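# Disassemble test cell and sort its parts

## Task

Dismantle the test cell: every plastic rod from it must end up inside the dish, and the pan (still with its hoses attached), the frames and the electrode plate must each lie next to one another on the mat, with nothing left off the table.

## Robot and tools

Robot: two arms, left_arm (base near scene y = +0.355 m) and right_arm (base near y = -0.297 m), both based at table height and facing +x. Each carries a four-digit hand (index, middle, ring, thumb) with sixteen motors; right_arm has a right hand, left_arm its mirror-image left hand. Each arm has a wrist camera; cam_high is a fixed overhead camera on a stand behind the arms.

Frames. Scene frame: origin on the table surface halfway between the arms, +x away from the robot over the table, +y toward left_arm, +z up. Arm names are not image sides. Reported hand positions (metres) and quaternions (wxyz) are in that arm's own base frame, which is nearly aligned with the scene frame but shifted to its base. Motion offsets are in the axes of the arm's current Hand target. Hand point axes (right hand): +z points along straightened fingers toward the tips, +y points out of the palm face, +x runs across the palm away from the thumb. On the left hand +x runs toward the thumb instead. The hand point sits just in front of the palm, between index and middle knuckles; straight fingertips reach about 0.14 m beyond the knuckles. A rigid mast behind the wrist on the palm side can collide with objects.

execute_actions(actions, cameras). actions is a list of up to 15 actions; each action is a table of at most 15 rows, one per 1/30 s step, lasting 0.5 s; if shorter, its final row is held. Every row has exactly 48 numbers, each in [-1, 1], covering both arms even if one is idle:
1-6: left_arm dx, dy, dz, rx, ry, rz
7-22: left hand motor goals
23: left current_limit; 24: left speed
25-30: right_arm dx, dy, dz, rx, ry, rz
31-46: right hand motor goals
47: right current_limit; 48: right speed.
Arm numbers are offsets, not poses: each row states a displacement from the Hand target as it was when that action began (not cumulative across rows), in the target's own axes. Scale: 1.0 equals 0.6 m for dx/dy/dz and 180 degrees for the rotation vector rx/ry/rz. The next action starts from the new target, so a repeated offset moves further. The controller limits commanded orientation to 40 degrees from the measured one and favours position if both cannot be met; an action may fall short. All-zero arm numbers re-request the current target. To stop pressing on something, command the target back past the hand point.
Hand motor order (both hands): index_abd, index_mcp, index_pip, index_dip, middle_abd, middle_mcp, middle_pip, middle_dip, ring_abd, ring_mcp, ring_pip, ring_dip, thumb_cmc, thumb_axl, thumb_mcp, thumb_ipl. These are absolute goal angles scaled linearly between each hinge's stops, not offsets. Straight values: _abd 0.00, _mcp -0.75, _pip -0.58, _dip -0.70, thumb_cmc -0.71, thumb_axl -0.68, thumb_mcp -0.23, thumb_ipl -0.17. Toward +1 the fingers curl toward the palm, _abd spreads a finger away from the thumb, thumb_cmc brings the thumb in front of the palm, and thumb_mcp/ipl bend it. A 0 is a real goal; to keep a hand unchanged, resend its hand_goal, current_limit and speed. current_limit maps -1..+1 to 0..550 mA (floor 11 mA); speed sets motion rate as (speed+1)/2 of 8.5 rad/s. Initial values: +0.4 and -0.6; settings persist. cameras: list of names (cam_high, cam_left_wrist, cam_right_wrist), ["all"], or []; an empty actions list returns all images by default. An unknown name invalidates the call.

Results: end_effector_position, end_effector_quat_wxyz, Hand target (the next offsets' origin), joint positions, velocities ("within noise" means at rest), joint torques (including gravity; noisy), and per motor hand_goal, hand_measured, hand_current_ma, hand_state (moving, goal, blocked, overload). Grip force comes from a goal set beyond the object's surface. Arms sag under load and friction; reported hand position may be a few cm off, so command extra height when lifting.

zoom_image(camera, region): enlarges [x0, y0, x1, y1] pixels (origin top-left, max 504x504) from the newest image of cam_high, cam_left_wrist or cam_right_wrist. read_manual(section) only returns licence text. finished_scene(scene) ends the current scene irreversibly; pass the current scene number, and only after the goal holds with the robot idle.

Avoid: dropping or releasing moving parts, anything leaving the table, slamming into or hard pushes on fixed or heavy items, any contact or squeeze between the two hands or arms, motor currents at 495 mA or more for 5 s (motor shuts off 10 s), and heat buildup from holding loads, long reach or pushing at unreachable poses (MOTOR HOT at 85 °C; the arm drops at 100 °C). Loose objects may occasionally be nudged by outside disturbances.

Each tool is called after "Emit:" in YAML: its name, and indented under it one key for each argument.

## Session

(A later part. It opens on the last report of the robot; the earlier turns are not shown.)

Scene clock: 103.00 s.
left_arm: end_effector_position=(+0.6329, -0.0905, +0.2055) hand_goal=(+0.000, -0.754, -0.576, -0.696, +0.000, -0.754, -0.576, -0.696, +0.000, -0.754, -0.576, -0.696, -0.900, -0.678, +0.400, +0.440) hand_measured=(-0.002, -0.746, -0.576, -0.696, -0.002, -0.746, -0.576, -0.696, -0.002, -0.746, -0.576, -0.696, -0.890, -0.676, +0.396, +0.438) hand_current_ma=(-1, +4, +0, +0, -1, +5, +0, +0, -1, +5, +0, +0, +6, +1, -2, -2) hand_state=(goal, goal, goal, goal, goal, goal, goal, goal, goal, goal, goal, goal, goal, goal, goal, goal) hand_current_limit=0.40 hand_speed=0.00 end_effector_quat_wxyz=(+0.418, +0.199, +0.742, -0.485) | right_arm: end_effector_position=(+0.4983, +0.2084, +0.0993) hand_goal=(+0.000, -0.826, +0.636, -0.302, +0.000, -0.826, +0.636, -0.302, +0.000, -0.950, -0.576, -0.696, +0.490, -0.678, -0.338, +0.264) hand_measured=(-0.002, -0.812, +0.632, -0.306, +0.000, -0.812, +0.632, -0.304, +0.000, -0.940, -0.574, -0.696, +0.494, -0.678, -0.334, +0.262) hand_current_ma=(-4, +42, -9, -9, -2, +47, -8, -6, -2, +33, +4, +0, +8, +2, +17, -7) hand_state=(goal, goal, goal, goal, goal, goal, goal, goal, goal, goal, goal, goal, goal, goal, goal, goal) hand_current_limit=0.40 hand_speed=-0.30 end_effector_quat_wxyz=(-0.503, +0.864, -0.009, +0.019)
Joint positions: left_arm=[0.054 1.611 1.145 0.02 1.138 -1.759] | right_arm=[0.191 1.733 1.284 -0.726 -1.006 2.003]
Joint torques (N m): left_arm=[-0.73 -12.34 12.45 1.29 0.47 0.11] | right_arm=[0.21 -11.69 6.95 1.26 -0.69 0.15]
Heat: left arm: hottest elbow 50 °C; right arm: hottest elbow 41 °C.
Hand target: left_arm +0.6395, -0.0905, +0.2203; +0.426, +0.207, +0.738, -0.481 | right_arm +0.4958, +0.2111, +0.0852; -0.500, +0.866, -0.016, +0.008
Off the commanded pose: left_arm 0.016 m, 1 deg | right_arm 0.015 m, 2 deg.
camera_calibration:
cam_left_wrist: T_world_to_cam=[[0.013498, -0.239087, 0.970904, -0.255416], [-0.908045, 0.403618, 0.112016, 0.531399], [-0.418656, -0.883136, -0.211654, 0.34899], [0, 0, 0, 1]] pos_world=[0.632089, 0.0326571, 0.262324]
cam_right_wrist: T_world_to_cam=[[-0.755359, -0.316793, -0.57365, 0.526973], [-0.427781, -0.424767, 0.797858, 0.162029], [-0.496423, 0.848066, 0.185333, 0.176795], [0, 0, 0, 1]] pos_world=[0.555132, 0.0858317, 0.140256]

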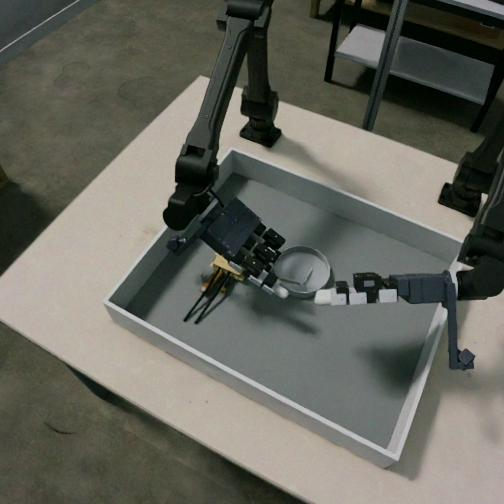

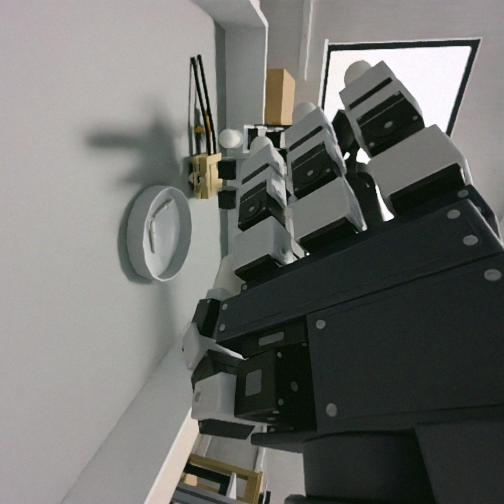

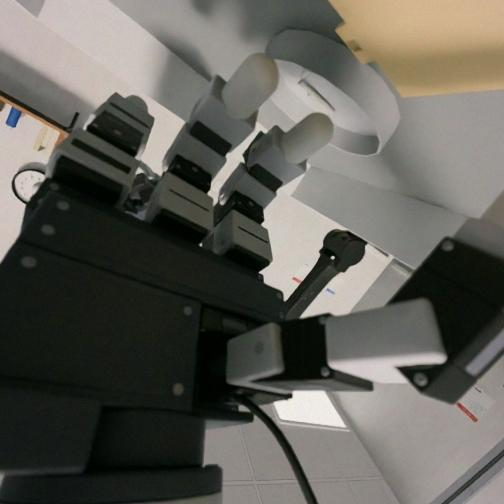

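Emit:
execute_actions:
  actions:
    - [[0,0,0,0,0,0, 0,-0.754,-0.576,-0.696,0,-0.754,-0.576,-0.696,0,-0.754,-0.576,-0.696,-0.9,-0.678,0.4,0.44,0.4,0, 0,0.0318,0.0183,0,0,0, 0,-0.826,0.636,-0.301,0,-0.826,0.636,-0.301,0,-0.95,-0.576,-0.696,0.491,-0.677,-0.337,0.265,0.4,-0.3]]
  cameras: ["cam_high","cam_left_wrist","cam_right_wrist"]

Emit:
zoom_image:
  camera: "cam_high"
  region: [190, 220, 290, 310]

Emit:
zoom_image:
  camera: "cam_right_wrist"
  region: [200, 0, 504, 300]

Emit:
zoom_image:
  camera: "cam_left_wrist"
  region: [160, 100, 260, 220]

Scene clock: 105.37 s.
left_arm: end_effector_position=(+0.6329, -0.0905, +0.2055) hand_goal=(+0.000, -0.754, -0.576, -0.696, +0.000, -0.754, -0.576, -0.696, +0.000, -0.754, -0.576, -0.696, -0.900, -0.678, +0.400, +0.440) hand_measured=(-0.002, -0.746, -0.576, -0.696, -0.002, -0.746, -0.576, -0.696, -0.002, -0.746, -0.576, -0.696, -0.890, -0.676, +0.396, +0.438) hand_current_ma=(-1, +4, +0, +0, -1, +5, +0, +0, -1, +5, +0, +0, +6, +1, -2, -2) hand_state=(goal, goal, goal, goal, goal, goal, goal, goal, goal, goal, goal, goal, goal, goal, goal, goal) hand_current_limit=0.40 hand_speed=0.00 end_effector_quat_wxyz=(+0.418, +0.199, +0.742, -0.485) | right_arm: end_effector_position=(+0.4991, +0.2086, +0.0781) hand_goal=(+0.000, -0.826, +0.636, -0.302, +0.000, -0.826, +0.636, -0.302, +0.000, -0.950, -0.576, -0.696, +0.490, -0.678, -0.338, +0.264) hand_measured=(-0.002, -0.812, +0.632, -0.306, +0.000, -0.812, +0.632, -0.304, +0.000, -0.940, -0.574, -0.696, +0.494, -0.678, -0.334, +0.262) hand_current_ma=(-4, +42, -9, -9, -2, +47, -8, -6, -2, +33, +4, +0, +8, +2, +17, -7) hand_state=(goal, goal, goal, goal, goal, goal, goal, goal, goal, goal, goal, goal, goal, goal, goal, goal) hand_current_limit=0.40 hand_speed=-0.30 end_effector_quat_wxyz=(-0.503, +0.864, -0.009, +0.020)
Joint positions: left_arm=[0.054 1.611 1.145 0.02 1.138 -1.759] | right_arm=[0.191 1.759 1.259 -0.672 -1.006 2.003]
Joint torques (N m): left_arm=[-0.79 -12.4 12.45 1.28 0.47 0.11] | right_arm=[0.21 -11.63 6.75 1.35 -0.69 0.16]
Heat: left arm: hottest elbow 50 °C; right arm: hottest elbow 40 °C.
Hand target: left_arm +0.6395, -0.0905, +0.2203; +0.426, +0.207, +0.738, -0.481 | right_arm +0.4957, +0.2111, +0.0632; -0.500, +0.866, -0.016, +0.008
Off the commanded pose: left_arm 0.016 m, 1 deg | right_arm 0.015 m, 2 deg.
camera_calibration:
cam_left_wrist: T_world_to_cam=[[0.013498, -0.239087, 0.970904, -0.255416], [-0.908045, 0.403618, 0.112016, 0.531399], [-0.418656, -0.883136, -0.211654, 0.34899], [0, 0, 0, 1]] pos_world=[0.632089, 0.0326571, 0.262324]
cam_right_wrist: T_world_to_cam=[[-0.754284, -0.316611, -0.575163, 0.51497], [-0.429296, -0.424981, 0.796929, 0.180297], [-0.49675, 0.848026, 0.184637, 0.18117], [0, 0, 0, 1]] pos_world=[0.555831, 0.0860316, 0.119057]

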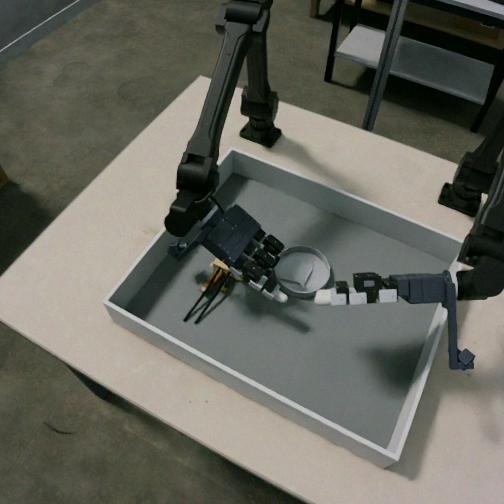

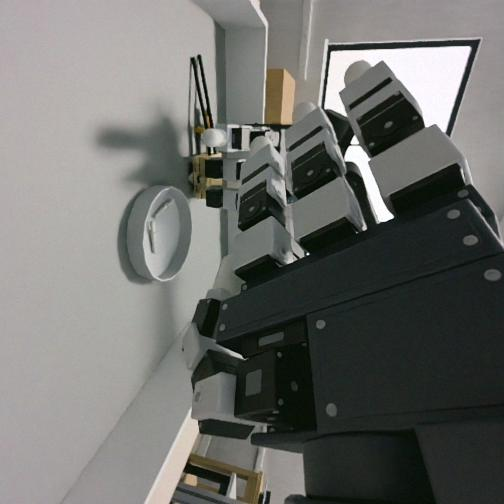

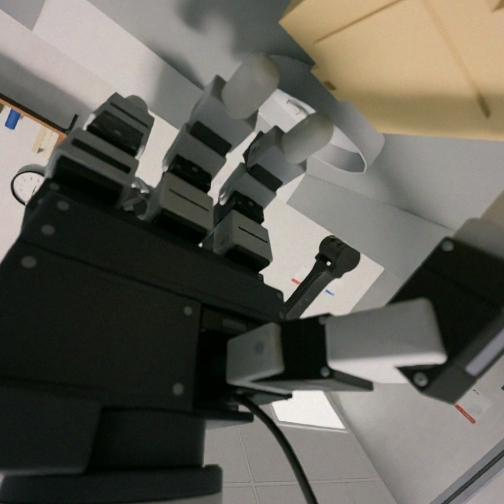

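Scaled by 5.040 from the camera's 504x504 image, which has a finer 720x720 frame.

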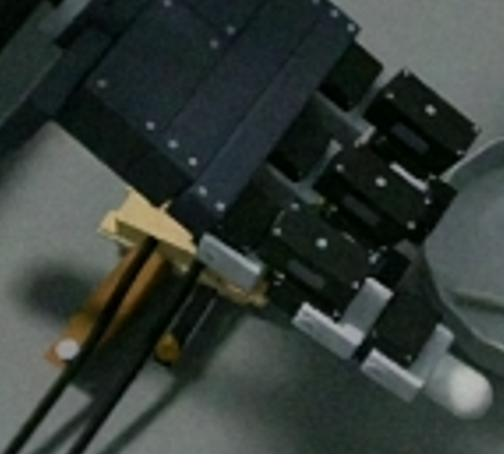

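Scaled by 1.658 from the camera's 504x504 image, which has a finer 720x720 frame.

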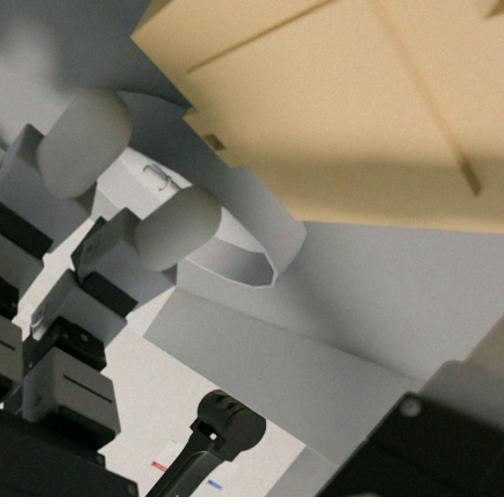

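Scaled by 4.200 from the camera's 504x504 image, which has a finer 720x720 frame.

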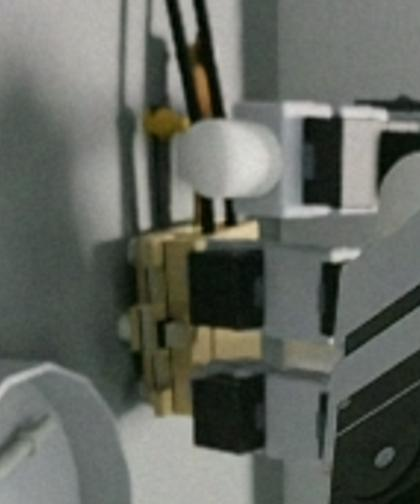

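Emit:
execute_actions:
  actions:
    - [[0,0,0,0,0,0, 0,-0.754,-0.576,-0.696,0,-0.754,-0.576,-0.696,0,-0.754,-0.576,-0.696,-0.9,-0.678,0.4,0.44,0.4,0, 0,0.0318,0.0183,0,0,0, 0,-0.826,0.636,-0.301,0,-0.826,0.636,-0.301,0,-0.95,-0.576,-0.696,0.491,-0.677,-0.337,0.265,0.4,-0.3]]
  cameras: ["cam_high","cam_left_wrist","cam_right_wrist"]

Emit:
zoom_image:
  camera: "cam_right_wrist"
  region: [200, 0, 504, 300]

Emit:
zoom_image:
  camera: "cam_left_wrist"
  region: [160, 100, 260, 220]

Scene clock: 106.67 s.
left_arm: end_effector_position=(+0.6329, -0.0905, +0.2055) hand_goal=(+0.000, -0.754, -0.576, -0.696, +0.000, -0.754, -0.576, -0.696, +0.000, -0.754, -0.576, -0.696, -0.900, -0.678, +0.400, +0.440) hand_measured=(-0.002, -0.746, -0.576, -0.696, -0.002, -0.746, -0.576, -0.696, -0.002, -0.746, -0.576, -0.696, -0.890, -0.676, +0.396, +0.438) hand_current_ma=(-1, +4, +0, +0, -1, +5, +0, +0, -1, +5, +0, +0, +6, +1, -2, -2) hand_state=(goal, goal, goal, goal, goal, goal, goal, goal, goal, goal, goal, goal, goal, goal, goal, goal) hand_current_limit=0.40 hand_speed=0.00 end_effector_quat_wxyz=(+0.418, +0.199, +0.742, -0.485) | right_arm: end_effector_position=(+0.4996, +0.2087, +0.0557) hand_goal=(+0.000, -0.826, +0.636, -0.302, +0.000, -0.826, +0.636, -0.302, +0.000, -0.950, -0.576, -0.696, +0.490, -0.678, -0.338, +0.264) hand_measured=(-0.002, -0.812, +0.632, -0.306, +0.000, -0.812, +0.632, -0.304, +0.000, -0.940, -0.574, -0.696, +0.494, -0.678, -0.334, +0.262) hand_current_ma=(-4, +42, -9, -9, -2, +47, -8, -6, -2, +33, +4, +0, +8, +2, +17, -7) hand_state=(goal, goal, goal, goal, goal, goal, goal, goal, goal, goal, goal, goal, goal, goal, goal, goal) hand_current_limit=0.40 hand_speed=-0.30 end_effector_quat_wxyz=(-0.503, +0.864, -0.009, +0.020)
Joint positions: left_arm=[0.054 1.611 1.145 0.02 1.138 -1.759] | right_arm=[0.191 1.79 1.235 -0.618 -1.006 2.003]
Joint torques (N m): left_arm=[-0.73 -12.34 12.48 1.26 0.47 0.11] | right_arm=[0.26 -11.93 6.54 1.29 -0.69 0.15]
Heat: left arm: hottest elbow 49 °C; right arm: hottest elbow 40 °C.
Hand target: left_arm +0.6395, -0.0905, +0.2203; +0.426, +0.207, +0.738, -0.481 | right_arm +0.4957, +0.2110, +0.0411; -0.500, +0.866, -0.016, +0.008
Off the commanded pose: left_arm 0.016 m, 1 deg | right_arm 0.015 m, 2 deg.
camera_calibration:
cam_left_wrist: T_world_to_cam=[[0.013498, -0.239087, 0.970904, -0.255416], [-0.908045, 0.403618, 0.112016, 0.531399], [-0.418656, -0.883136, -0.211654, 0.34899], [0, 0, 0, 1]] pos_world=[0.632089, 0.0326571, 0.262324]
cam_right_wrist: T_world_to_cam=[[-0.754713, -0.316704, -0.574549, 0.502633], [-0.428657, -0.424926, 0.797302, 0.197845], [-0.496649, 0.848019, 0.184939, 0.185401], [0, 0, 0, 1]] pos_world=[0.556231, 0.0860317, 0.0967569]

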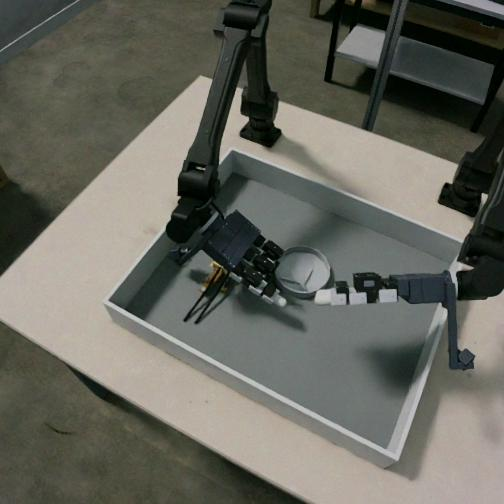

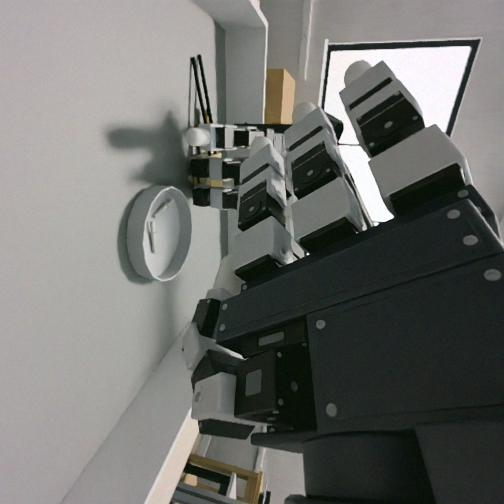

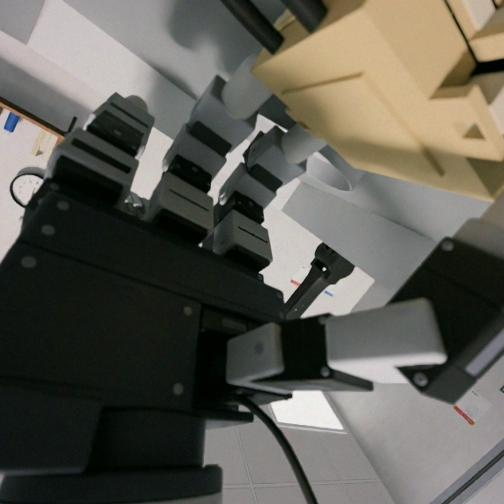

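Scaled by 1.658 from the camera's 504x504 image, which has a finer 720x720 frame.

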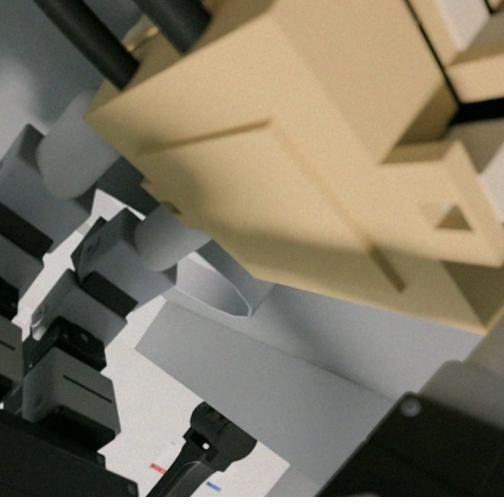

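Scaled by 4.200 from the camera's 504x504 image, which has a finer 720x720 frame.

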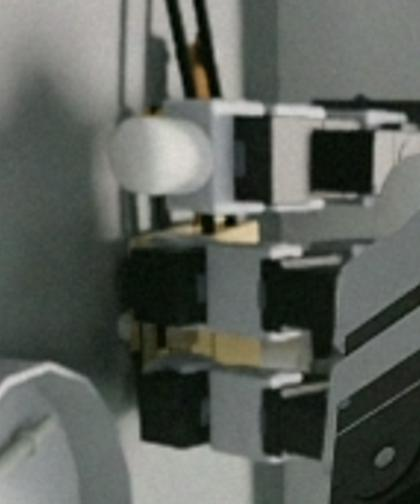

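Emit:
execute_actions:
  actions:
    - [[0,0,0,0,0,0, 0,-0.754,-0.576,-0.696,0,-0.754,-0.576,-0.696,0,-0.754,-0.576,-0.696,-0.9,-0.678,0.4,0.44,0.4,0, 0,0,0,0,0,0, 0,-0.67,0.636,-0.301,0,-0.67,0.636,-0.301,0,-0.95,-0.576,-0.696,0.491,-0.677,-0.2,0.265,0.2,-0.7]]
  cameras: ["cam_high","cam_left_wrist","cam_right_wrist"]

Emit:
zoom_image:
  camera: "cam_right_wrist"
  region: [200, 0, 504, 300]

Emit:
zoom_image:
  camera: "cam_left_wrist"
  region: [160, 100, 260, 220]

Scene clock: 107.83 s.
left_arm: end_effector_position=(+0.6329, -0.0905, +0.2055) hand_goal=(+0.000, -0.754, -0.576, -0.696, +0.000, -0.754, -0.576, -0.696, +0.000, -0.754, -0.576, -0.696, -0.900, -0.678, +0.400, +0.440) hand_measured=(-0.002, -0.746, -0.576, -0.696, -0.002, -0.746, -0.576, -0.696, -0.002, -0.746, -0.576, -0.696, -0.890, -0.676, +0.396, +0.438) hand_current_ma=(-1, +4, +0, +0, -1, +5, +0, +0, -1, +5, +0, +0, +6, +1, -2, -2) hand_state=(goal, goal, goal, goal, goal, goal, goal, goal, goal, goal, goal, goal, goal, goal, goal, goal) hand_current_limit=0.40 hand_speed=0.00 end_effector_quat_wxyz=(+0.418, +0.199, +0.742, -0.485) | right_arm: end_effector_position=(+0.5000, +0.2091, +0.0559) hand_goal=(+0.000, -0.670, +0.636, -0.302, +0.000, -0.670, +0.636, -0.302, +0.000, -0.950, -0.576, -0.696, +0.490, -0.678, -0.200, +0.264) hand_measured=(-0.002, -0.688, +0.628, -0.306, +0.000, -0.710, +0.628, -0.304, +0.000, -0.940, -0.574, -0.696, +0.490, -0.678, -0.256, +0.252) hand_current_ma=(-4, -60, -20, -9, -2, -157, -22, -6, -2, +33, +4, +0, -2, +0, -281, -54) hand_state=(goal, goal, goal, goal, goal, blocked, goal, goal, goal, goal, goal, goal, goal, goal, blocked, goal) hand_current_limit=0.20 hand_speed=-0.70 end_effector_quat_wxyz=(-0.503, +0.864, -0.009, +0.020)
Joint positions: left_arm=[0.054 1.611 1.145 0.02 1.138 -1.759] | right_arm=[0.192 1.79 1.235 -0.615 -1.006 2.006]
Joint torques (N m): left_arm=[-0.67 -12.34 12.42 1.29 0.47 0.11] | right_arm=[0.21 -11.87 6.56 1.25 -0.66 0.13]
Heat: left arm: hottest elbow 49 °C; right arm: hottest elbow 40 °C.
Hand target: left_arm +0.6395, -0.0905, +0.2203; +0.426, +0.207, +0.738, -0.481 | right_arm +0.4958, +0.2110, +0.0411; -0.500, +0.866, -0.016, +0.008
Off the commanded pose: left_arm 0.016 m, 1 deg | right_arm 0.016 m, 2 deg.
camera_calibration:
cam_left_wrist: T_world_to_cam=[[0.013498, -0.239087, 0.970904, -0.255416], [-0.908045, 0.403618, 0.112016, 0.531399], [-0.418656, -0.883136, -0.211654, 0.34899], [0, 0, 0, 1]] pos_world=[0.632089, 0.0326571, 0.262324]
cam_right_wrist: T_world_to_cam=[[-0.754415, -0.315433, -0.575639, 0.502871], [-0.429773, -0.425487, 0.796402, 0.19882], [-0.496138, 0.848212, 0.185429, 0.184844], [0, 0, 0, 1]] pos_world=[0.55653, 0.0864305, 0.0968559]

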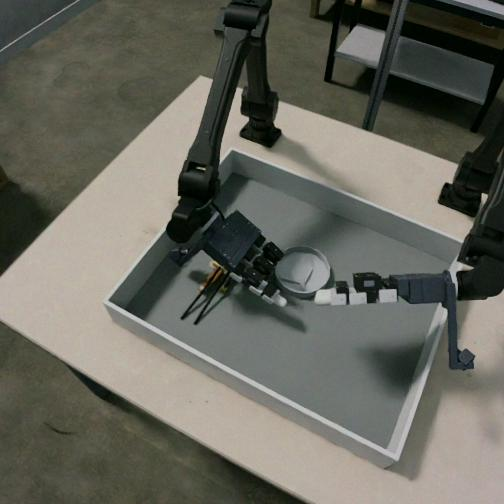

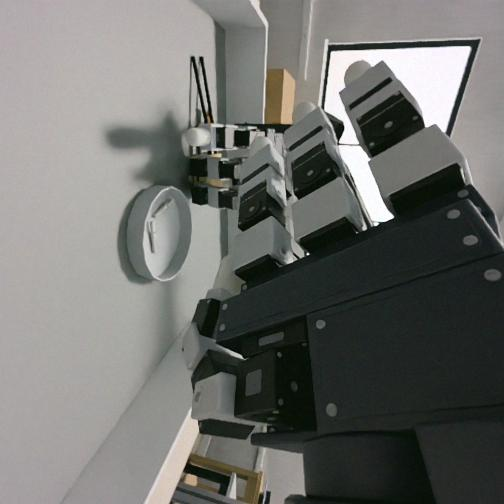

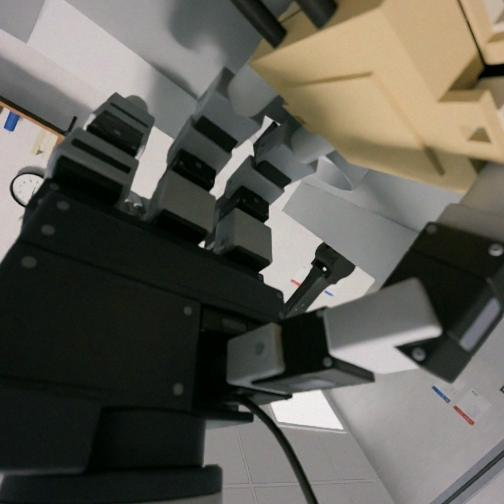

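Scaled by 1.658 from the camera's 504x504 image, which has a finer 720x720 frame.

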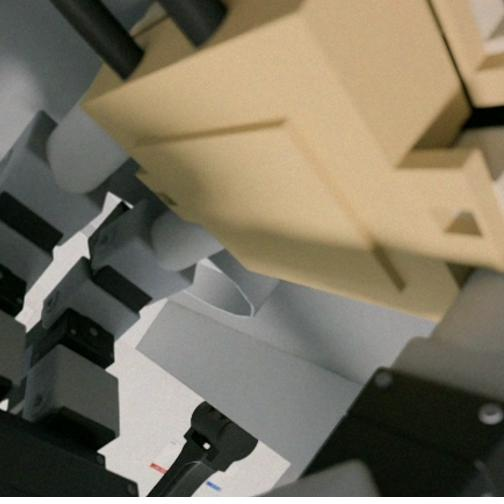

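Scaled by 4.200 from the camera's 504x504 image, which has a finer 720x720 frame.

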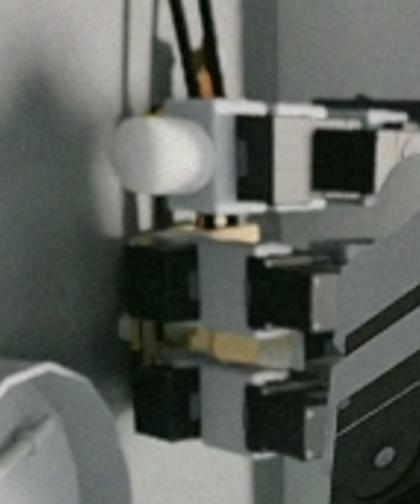

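Emit:
execute_actions:
  actions:
    - [[0,0,0,0,0,0, 0,-0.754,-0.576,-0.696,0,-0.754,-0.576,-0.696,0,-0.754,-0.576,-0.696,-0.9,-0.678,0.4,0.44,0.4,0, 0,0,0,0,0,0, 0,-0.61,0.636,-0.301,0,-0.61,0.636,-0.301,0,-0.95,-0.576,-0.696,0.491,-0.677,-0.12,0.265,0.4,-0.7]]
    - [[0,0,0,0,0,0, 0,-0.754,-0.576,-0.696,0,-0.754,-0.576,-0.696,0,-0.754,-0.576,-0.696,-0.9,-0.678,0.4,0.44,0.4,0, 0,-0.0289,-0.0167,0,0,0, 0,-0.61,0.636,-0.301,0,-0.61,0.636,-0.301,0,-0.95,-0.576,-0.696,0.491,-0.677,-0.12,0.265,0.4,-0.7]]
  cameras: ["cam_high","cam_left_wrist","cam_right_wrist"]

Emit:
zoom_image:
  camera: "cam_right_wrist"
  region: [200, 0, 504, 300]

Emit:
zoom_image:
  camera: "cam_left_wrist"
  region: [160, 100, 260, 220]

Scene clock: 109.53 s.
left_arm: end_effector_position=(+0.6329, -0.0905, +0.2055) hand_goal=(+0.000, -0.754, -0.576, -0.696, +0.000, -0.754, -0.576, -0.696, +0.000, -0.754, -0.576, -0.696, -0.900, -0.678, +0.400, +0.440) hand_measured=(-0.002, -0.746, -0.576, -0.696, -0.002, -0.746, -0.576, -0.696, -0.002, -0.746, -0.576, -0.696, -0.890, -0.676, +0.396, +0.438) hand_current_ma=(-1, +4, +0, +0, -1, +5, +0, +0, -1, +5, +0, +0, +6, +1, -2, -2) hand_state=(goal, goal, goal, goal, goal, goal, goal, goal, goal, goal, goal, goal, goal, goal, goal, goal) hand_current_limit=0.40 hand_speed=0.00 end_effector_quat_wxyz=(+0.418, +0.199, +0.742, -0.485) | right_arm: end_effector_position=(+0.4951, +0.2089, +0.0568) hand_goal=(+0.000, -0.610, +0.636, -0.302, +0.000, -0.610, +0.636, -0.302, +0.000, -0.950, -0.576, -0.696, +0.490, -0.678, -0.120, +0.264) hand_measured=(+0.000, -0.662, +0.616, -0.310, +0.000, -0.662, +0.626, -0.304, +0.000, -0.940, -0.574, -0.696, +0.474, -0.680, -0.256, +0.238) hand_current_ma=(+0, -207, -66, -25, -2, -210, -28, -5, -2, +33, +4, +0, -50, -9, -385, -125) hand_state=(goal, blocked, blocked, goal, goal, blocked, goal, goal, goal, goal, goal, goal, goal, goal, blocked, blocked) hand_current_limit=0.40 hand_speed=-0.70 end_effector_quat_wxyz=(-0.503, +0.864, -0.013, +0.012)
Joint positions: left_arm=[0.054 1.611 1.145 0.02 1.138 -1.759] | right_arm=[0.192 1.788 1.235 -0.636 -1.01 2.006]
Joint torques (N m): left_arm=[-0.73 -12.28 12.46 1.28 0.47 0.11] | right_arm=[0.21 -13.63 8.01 0.29 -0.5 0.13]
Heat: left arm: hottest elbow 49 °C; right arm: hottest elbow 40 °C.
Hand target: left_arm +0.6395, -0.0905, +0.2203; +0.426, +0.207, +0.738, -0.481 | right_arm +0.4958, +0.2110, +0.0612; -0.500, +0.866, -0.016, +0.008
Off the commanded pose: left_arm 0.016 m, 1 deg | right_arm 0.005 m, 1 deg.
camera_calibration:
cam_left_wrist: T_world_to_cam=[[0.013498, -0.239087, 0.970904, -0.255416], [-0.908045, 0.403618, 0.112016, 0.531399], [-0.418656, -0.883136, -0.211654, 0.34899], [0, 0, 0, 1]] pos_world=[0.632089, 0.0326571, 0.262324]
cam_right_wrist: T_world_to_cam=[[-0.764906, -0.316711, -0.560904, 0.504264], [-0.413591, -0.426091, 0.804605, 0.187597], [-0.493823, 0.847432, 0.19493, 0.180908], [0, 0, 0, 1]] pos_world=[0.552639, 0.0863321, 0.0966379]

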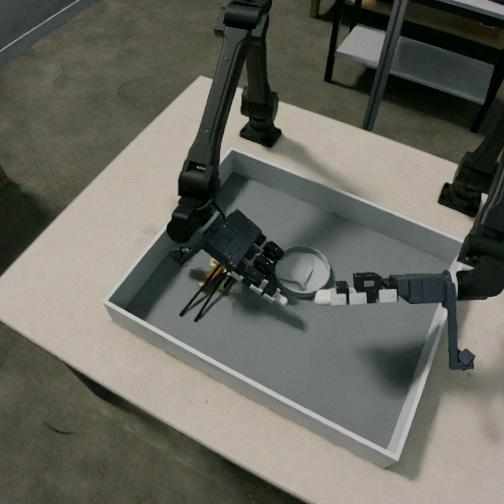

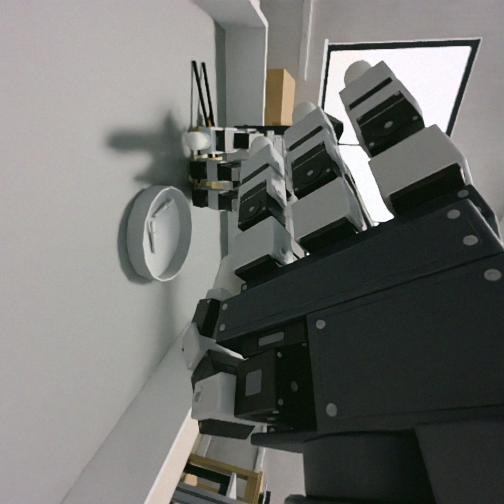

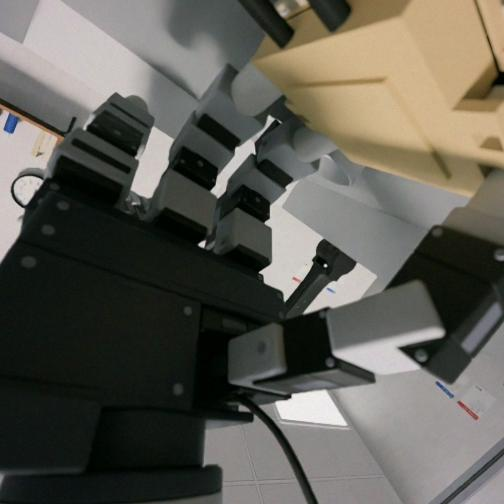

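Scaled by 1.658 from the camera's 504x504 image, which has a finer 720x720 frame.

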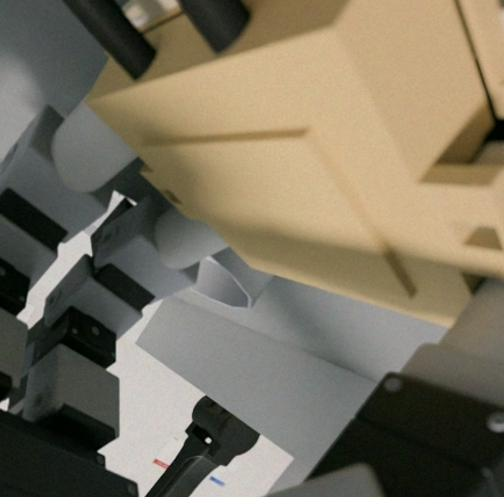

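Scaled by 4.200 from the camera's 504x504 image, which has a finer 720x720 frame.

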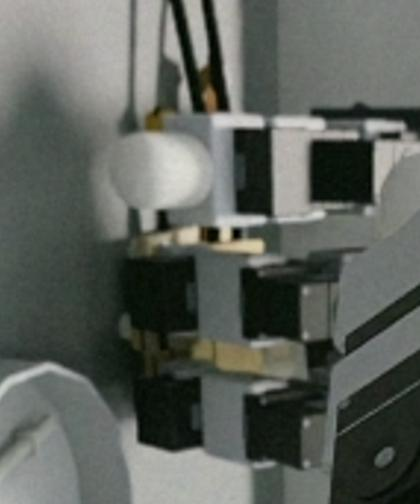

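Emit:
execute_actions:
  actions:
    - [[0,0,0,0,0,0, 0,-0.754,-0.576,-0.696,0,-0.754,-0.576,-0.696,0,-0.754,-0.576,-0.696,-0.9,-0.678,0.4,0.44,0.4,0, 0,-0.0361,-0.0208,0,0,0, 0,-0.58,0.636,-0.301,0,-0.58,0.636,-0.301,0,-0.95,-0.576,-0.696,0.491,-0.677,-0.12,0.265,0.4,-0.7]]
  cameras: ["cam_high","cam_left_wrist","cam_right_wrist"]

Emit:
zoom_image:
  camera: "cam_right_wrist"
  region: [200, 0, 504, 300]

Emit:
zoom_image:
  camera: "cam_left_wrist"
  region: [160, 100, 260, 220]

Emit:
zoom_image:
  camera: "cam_high"
  region: [170, 220, 290, 330]

Scene clock: 110.67 s.
left_arm: end_effector_position=(+0.6329, -0.0905, +0.2055) hand_goal=(+0.000, -0.754, -0.576, -0.696, +0.000, -0.754, -0.576, -0.696, +0.000, -0.754, -0.576, -0.696, -0.900, -0.678, +0.400, +0.440) hand_measured=(-0.002, -0.746, -0.576, -0.696, -0.002, -0.746, -0.576, -0.696, -0.002, -0.746, -0.576, -0.696, -0.890, -0.676, +0.396, +0.438) hand_current_ma=(-1, +4, +0, +0, -1, +5, +0, +0, -1, +5, +0, +0, +6, +1, -2, -2) hand_state=(goal, goal, goal, goal, goal, goal, goal, goal, goal, goal, goal, goal, goal, goal, goal, goal) hand_current_limit=0.40 hand_speed=0.00 end_effector_quat_wxyz=(+0.418, +0.199, +0.742, -0.485) | right_arm: end_effector_position=(+0.4811, +0.2056, +0.0641) hand_goal=(+0.000, -0.580, +0.636, -0.302, +0.000, -0.580, +0.636, -0.302, +0.000, -0.950, -0.576, -0.696, +0.490, -0.678, -0.120, +0.264) hand_measured=(+0.000, -0.650, +0.612, -0.312, +0.000, -0.632, +0.618, -0.310, +0.000, -0.940, -0.574, -0.696, +0.470, -0.682, -0.256, +0.232) hand_current_ma=(+0, -292, -83, -31, -2, -207, -60, -23, -2, +33, +4, +0, -67, -12, -385, -160) hand_state=(goal, blocked, blocked, goal, goal, blocked, goal, goal, goal, goal, goal, goal, blocked, goal, blocked, blocked) hand_current_limit=0.40 hand_speed=-0.70 end_effector_quat_wxyz=(-0.497, +0.867, -0.026, -0.009)
Joint positions: left_arm=[0.054 1.611 1.145 0.02 1.138 -1.759] | right_arm=[0.192 1.769 1.235 -0.705 -1.006 2.006]
Joint torques (N m): left_arm=[-0.79 -12.34 12.45 1.28 0.47 0.11] | right_arm=[0.15 -14.39 9.98 0.55 -0.69 0.15]
Heat: left arm: hottest elbow 49 °C; right arm: hottest elbow 40 °C.
Hand target: left_arm +0.6395, -0.0905, +0.2203; +0.426, +0.207, +0.738, -0.481 | right_arm +0.4958, +0.2110, +0.0862; -0.500, +0.866, -0.016, +0.008
Off the commanded pose: left_arm 0.016 m, 1 deg | right_arm 0.027 m, 2 deg.
camera_calibration:
cam_left_wrist: T_world_to_cam=[[0.013498, -0.239087, 0.970904, -0.255416], [-0.908045, 0.403618, 0.112016, 0.531399], [-0.418656, -0.883136, -0.211654, 0.34899], [0, 0, 0, 1]] pos_world=[0.632089, 0.0326571, 0.262324]
cam_right_wrist: T_world_to_cam=[[-0.791457, -0.322758, -0.519059, 0.507942], [-0.374584, -0.414926, 0.82917, 0.151901], [-0.482993, 0.850684, 0.207497, 0.168612], [0, 0, 0, 1]] pos_world=[0.540353, 0.0835351, 0.102714]

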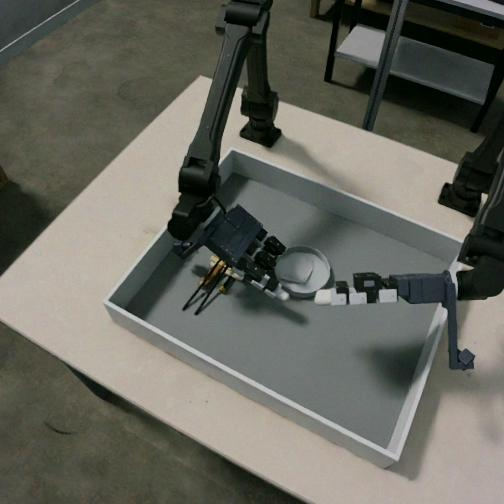

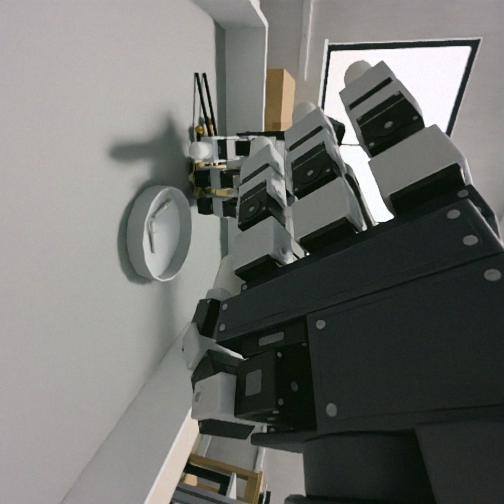

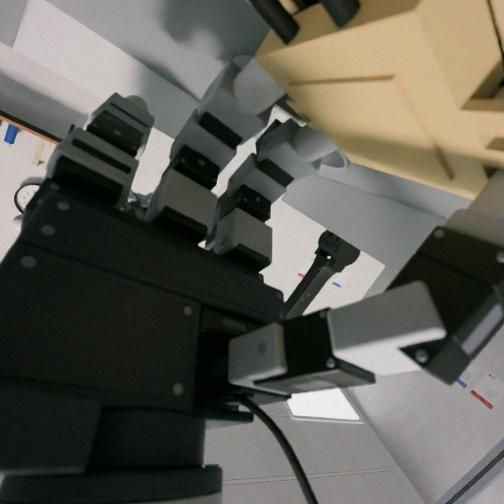

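Scaled by 1.658 from the camera's 504x504 image, which has a finer 720x720 frame.

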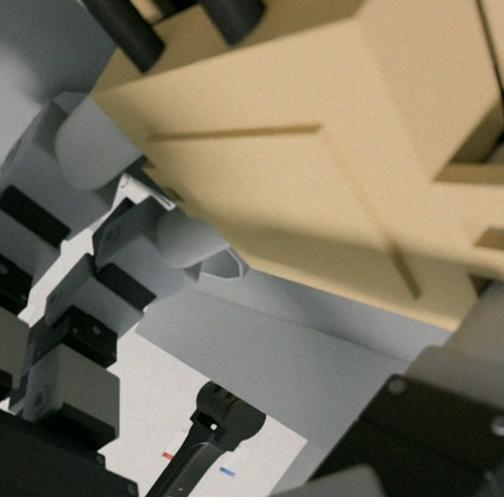

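Scaled by 4.200 from the camera's 504x504 image, which has a finer 720x720 frame.

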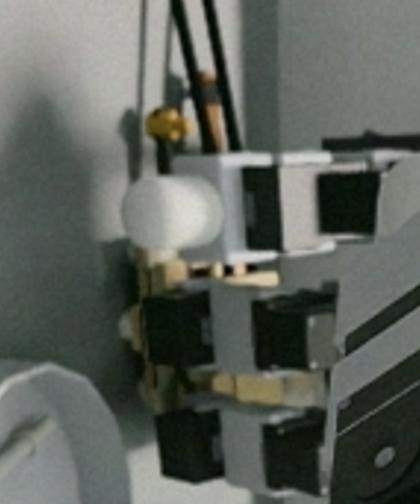

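Scaled by 4.200 from the camera's 504x504 image, which has a finer 720x720 frame.

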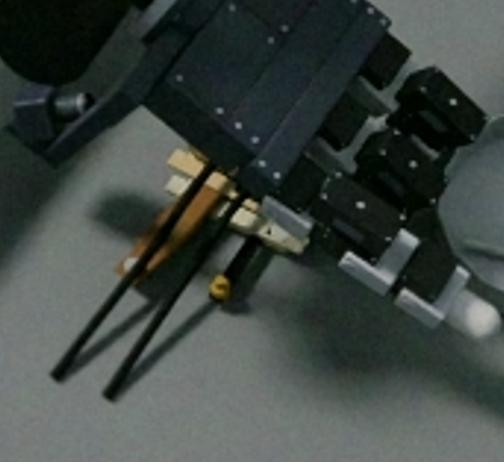

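Emit:
execute_actions:
  actions:
    - [[0,0,0,0,0,0, 0,-0.754,-0.576,-0.696,0,-0.754,-0.576,-0.696,0,-0.754,-0.576,-0.696,-0.9,-0.678,0.4,0.44,0.4,0, 0,-0.0361,-0.0208,0,0,0, 0,-0.58,0.636,-0.301,0,-0.58,0.636,-0.301,0,-0.95,-0.576,-0.696,0.491,-0.677,-0.12,0.265,0.4,-0.7]]
    - [[0,0,0,0,0,0, 0,-0.754,-0.576,-0.696,0,-0.754,-0.576,-0.696,0,-0.754,-0.576,-0.696,-0.9,-0.678,0.4,0.44,0.4,0, 0,-0.0361,-0.0208,0,0,0, 0,-0.58,0.636,-0.301,0,-0.58,0.636,-0.301,0,-0.95,-0.576,-0.696,0.491,-0.677,-0.12,0.265,0.4,-0.7]]
  cameras: ["cam_high","cam_left_wrist","cam_right_wrist"]

Emit:
zoom_image:
  camera: "cam_left_wrist"
  region: [140, 60, 260, 220]

Emit:
zoom_image:
  camera: "cam_high"
  region: [170, 220, 290, 330]

Scene clock: 112.50 s.
left_arm: end_effector_position=(+0.6329, -0.0905, +0.2055) hand_goal=(+0.000, -0.754, -0.576, -0.696, +0.000, -0.754, -0.576, -0.696, +0.000, -0.754, -0.576, -0.696, -0.900, -0.678, +0.400, +0.440) hand_measured=(-0.002, -0.746, -0.576, -0.696, -0.002, -0.746, -0.576, -0.696, -0.002, -0.746, -0.576, -0.696, -0.890, -0.676, +0.396, +0.438) hand_current_ma=(-1, +4, +0, +0, -1, +5, +0, +0, -1, +5, +0, +0, +6, +1, -2, -2) hand_state=(goal, goal, goal, goal, goal, goal, goal, goal, goal, goal, goal, goal, goal, goal, goal, goal) hand_current_limit=0.40 hand_speed=0.00 end_effector_quat_wxyz=(+0.418, +0.199, +0.742, -0.485) | right_arm: end_effector_position=(+0.4796, +0.2052, +0.1125) hand_goal=(+0.000, -0.580, +0.636, -0.302, +0.000, -0.580, +0.636, -0.302, +0.000, -0.950, -0.576, -0.696, +0.490, -0.678, -0.120, +0.264) hand_measured=(+0.000, -0.650, +0.610, -0.312, +0.000, -0.632, +0.616, -0.310, +0.000, -0.940, -0.574, -0.696, +0.470, -0.682, -0.256, +0.232) hand_current_ma=(+0, -291, -83, -31, -2, -204, -62, -24, -2, +33, +4, +0, -68, -12, -385, -160) hand_state=(goal, blocked, blocked, goal, goal, blocked, goal, goal, goal, goal, goal, goal, blocked, goal, blocked, blocked) hand_current_limit=0.40 hand_speed=-0.70 end_effector_quat_wxyz=(-0.496, +0.868, -0.027, -0.011)
Joint positions: left_arm=[0.054 1.611 1.145 0.02 1.138 -1.759] | right_arm=[0.192 1.709 1.296 -0.828 -1.006 2.007]
Joint torques (N m): left_arm=[-0.79 -12.4 12.45 1.28 0.47 0.11] | right_arm=[0.15 -13.68 11.14 0.5 -0.74 0.15]
Heat: left arm: hottest elbow 48 °C; right arm: hottest elbow 41 °C.
Hand target: left_arm +0.6395, -0.0905, +0.2203; +0.426, +0.207, +0.738, -0.481 | right_arm +0.4958, +0.2110, +0.1360; -0.500, +0.866, -0.016, +0.008
Off the commanded pose: left_arm 0.016 m, 1 deg | right_arm 0.029 m, 3 deg.
camera_calibration:
cam_left_wrist: T_world_to_cam=[[0.013498, -0.239087, 0.970904, -0.255416], [-0.908045, 0.403618, 0.112016, 0.531399], [-0.418656, -0.883136, -0.211654, 0.34899], [0, 0, 0, 1]] pos_world=[0.632089, 0.0326571, 0.262324]
cam_right_wrist: T_world_to_cam=[[-0.793835, -0.323018, -0.515252, 0.532503], [-0.371329, -0.413517, 0.831335, 0.108965], [-0.481602, 0.851271, 0.208318, 0.157332], [0, 0, 0, 1]] pos_world=[0.538953, 0.083135, 0.151012]

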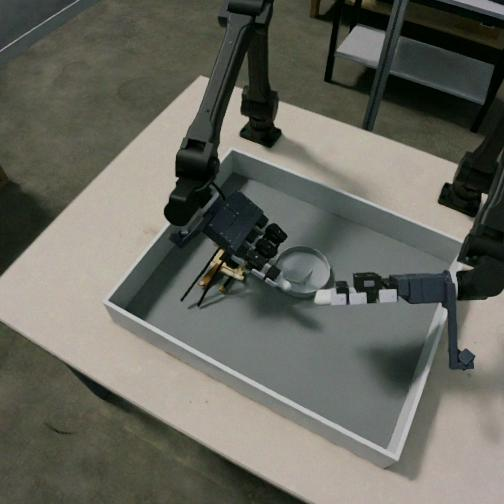

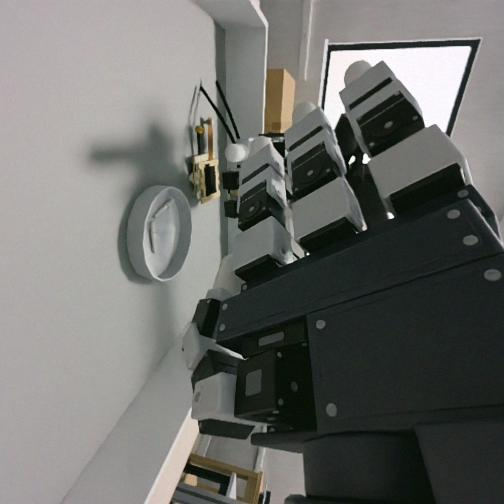

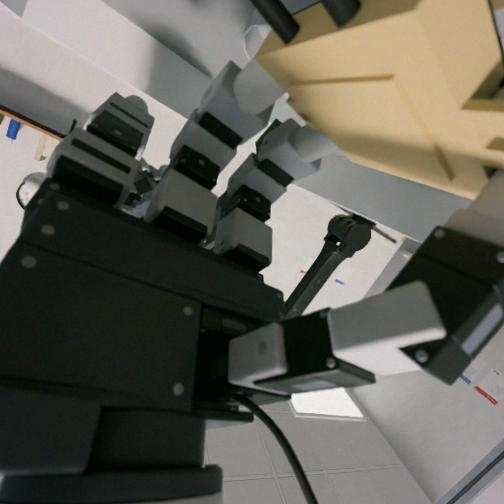

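Scaled by 3.150 from the camera's 504x504 image, which has a finer 720x720 frame.

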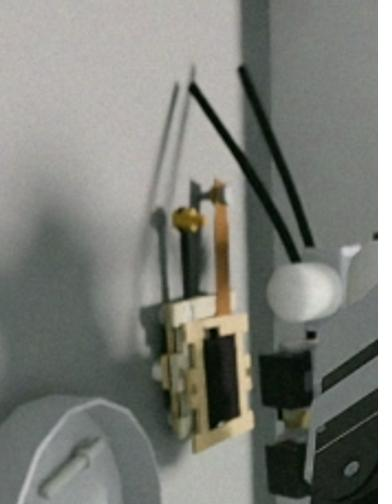

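Scaled by 4.200 from the camera's 504x504 image, which has a finer 720x720 frame.

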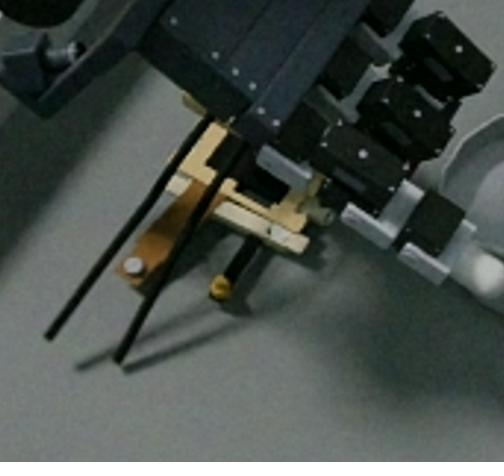

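Emit:
execute_actions:
  actions:
    - [[0.0153,-0.035,-0.203,-0.0575,-0.037,-0.0121, 0,-0.754,-0.576,-0.696,0,-0.754,-0.576,-0.696,0,-0.754,-0.576,-0.696,-0.9,-0.678,0.4,0.44,0.4,0, 0,-0.0361,-0.0208,0,0,0, 0,-0.58,0.636,-0.301,0,-0.58,0.636,-0.301,0,-0.95,-0.576,-0.696,0.491,-0.677,-0.12,0.265,0.4,-0.7]]
    - [[-0.008,0.002,-0.207,-0.0575,-0.037,-0.0121, 0,-0.754,-0.576,-0.696,0,-0.754,-0.576,-0.696,0,-0.754,-0.576,-0.696,-0.9,-0.678,0.4,0.44,0.4,0, 0,0,0,0,0,0, 0,-0.58,0.636,-0.301,0,-0.58,0.636,-0.301,0,-0.95,-0.576,-0.696,0.491,-0.677,-0.12,0.265,0.4,-0.7]]
    - [[-0.0327,0.038,-0.2,-0.0575,-0.037,-0.0121, 0,-0.754,-0.576,-0.696,0,-0.754,-0.576,-0.696,0,-0.754,-0.576,-0.696,-0.9,-0.678,0.4,0.44,0.4,0, 0,0,0,0,0,0, 0,-0.58,0.636,-0.301,0,-0.58,0.636,-0.301,0,-0.95,-0.576,-0.696,0.491,-0.677,-0.12,0.265,0.4,-0.7]]
    - [[-0.0573,0.0717,-0.1855,-0.0575,-0.037,-0.0121, 0,-0.754,-0.576,-0.696,0,-0.754,-0.576,-0.696,0,-0.754,-0.576,-0.696,-0.9,-0.678,0.4,0.44,0.4,0, 0,0,0,0,0,0, 0,-0.58,0.636,-0.301,0,-0.58,0.636,-0.301,0,-0.95,-0.576,-0.696,0.491,-0.677,-0.12,0.265,0.4,-0.7]]
  cameras: ["cam_high","cam_right_wrist"]

Scene clock: 116.87 s.
left_arm: end_effector_position=(+0.3433, +0.2920, +0.2985) hand_goal=(+0.000, -0.754, -0.576, -0.696, +0.000, -0.754, -0.576, -0.696, +0.000, -0.754, -0.576, -0.696, -0.900, -0.678, +0.400, +0.440) hand_measured=(-0.002, -0.746, -0.576, -0.696, -0.002, -0.746, -0.576, -0.696, -0.002, -0.746, -0.576, -0.696, -0.890, -0.676, +0.396, +0.438) hand_current_ma=(-1, +4, +0, +0, -1, +5, +0, +0, -1, +4, +0, +0, +6, +1, -2, -2) hand_state=(goal, goal, goal, goal, goal, goal, goal, goal, goal, goal, goal, goal, goal, goal, goal, goal) hand_current_limit=0.40 hand_speed=0.00 end_effector_quat_wxyz=(+0.582, -0.138, +0.756, -0.264) | right_arm: end_effector_position=(+0.4804, +0.2054, +0.1370) hand_goal=(+0.000, -0.580, +0.636, -0.302, +0.000, -0.580, +0.636, -0.302, +0.000, -0.950, -0.576, -0.696, +0.490, -0.678, -0.120, +0.264) hand_measured=(+0.000, -0.650, +0.610, -0.312, +0.000, -0.632, +0.616, -0.310, +0.000, -0.940, -0.574, -0.696, +0.470, -0.682, -0.256, +0.232) hand_current_ma=(+0, -291, -83, -31, -2, -204, -63, -25, -2, +33, +4, +0, -68, -12, -385, -160) hand_state=(goal, blocked, blocked, goal, goal, blocked, goal, goal, goal, goal, goal, goal, blocked, goal, blocked, blocked) hand_current_limit=0.40 hand_speed=-0.70 end_effector_quat_wxyz=(-0.496, +0.868, -0.027, -0.011)
Joint positions: left_arm=[1.004 1.029 0.881 -0.382 1.202 -1.677] | right_arm=[0.192 1.688 1.336 -0.891 -1.006 2.007]
Joint torques (N m): left_arm=[-0.79 -4.13 15.27 1.16 0.61 0.1] | right_arm=[0.21 -13.51 11.43 0.53 -0.74 0.14]
Heat: left arm: hottest elbow 48 °C; right arm: hottest elbow 42 °C.
Hand target: left_arm +0.3497, +0.2996, +0.3204; +0.589, -0.124, +0.757, -0.256 | right_arm +0.4958, +0.2110, +0.1611; -0.500, +0.866, -0.016, +0.008
Off the commanded pose: left_arm 0.024 m, 2 deg | right_arm 0.029 m, 3 deg.
camera_calibration:
cam_right_wrist: T_world_to_cam=[[-0.794241, -0.323063, -0.514598, 0.545883], [-0.370736, -0.413333, 0.831691, 0.0886622], [-0.481389, 0.851343, 0.208516, 0.152309], [0, 0, 0, 1]] pos_world=[0.539753, 0.083335, 0.175412]
Images, in order (width x height): cam_high 504x504, cam_right_wrist 504x504.

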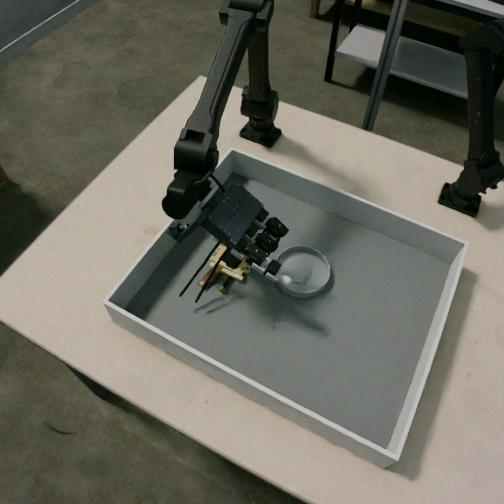

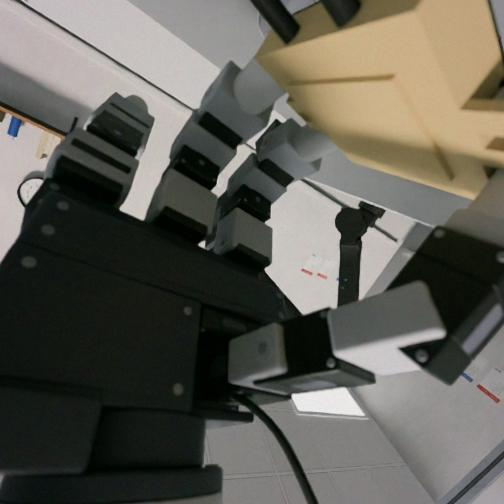

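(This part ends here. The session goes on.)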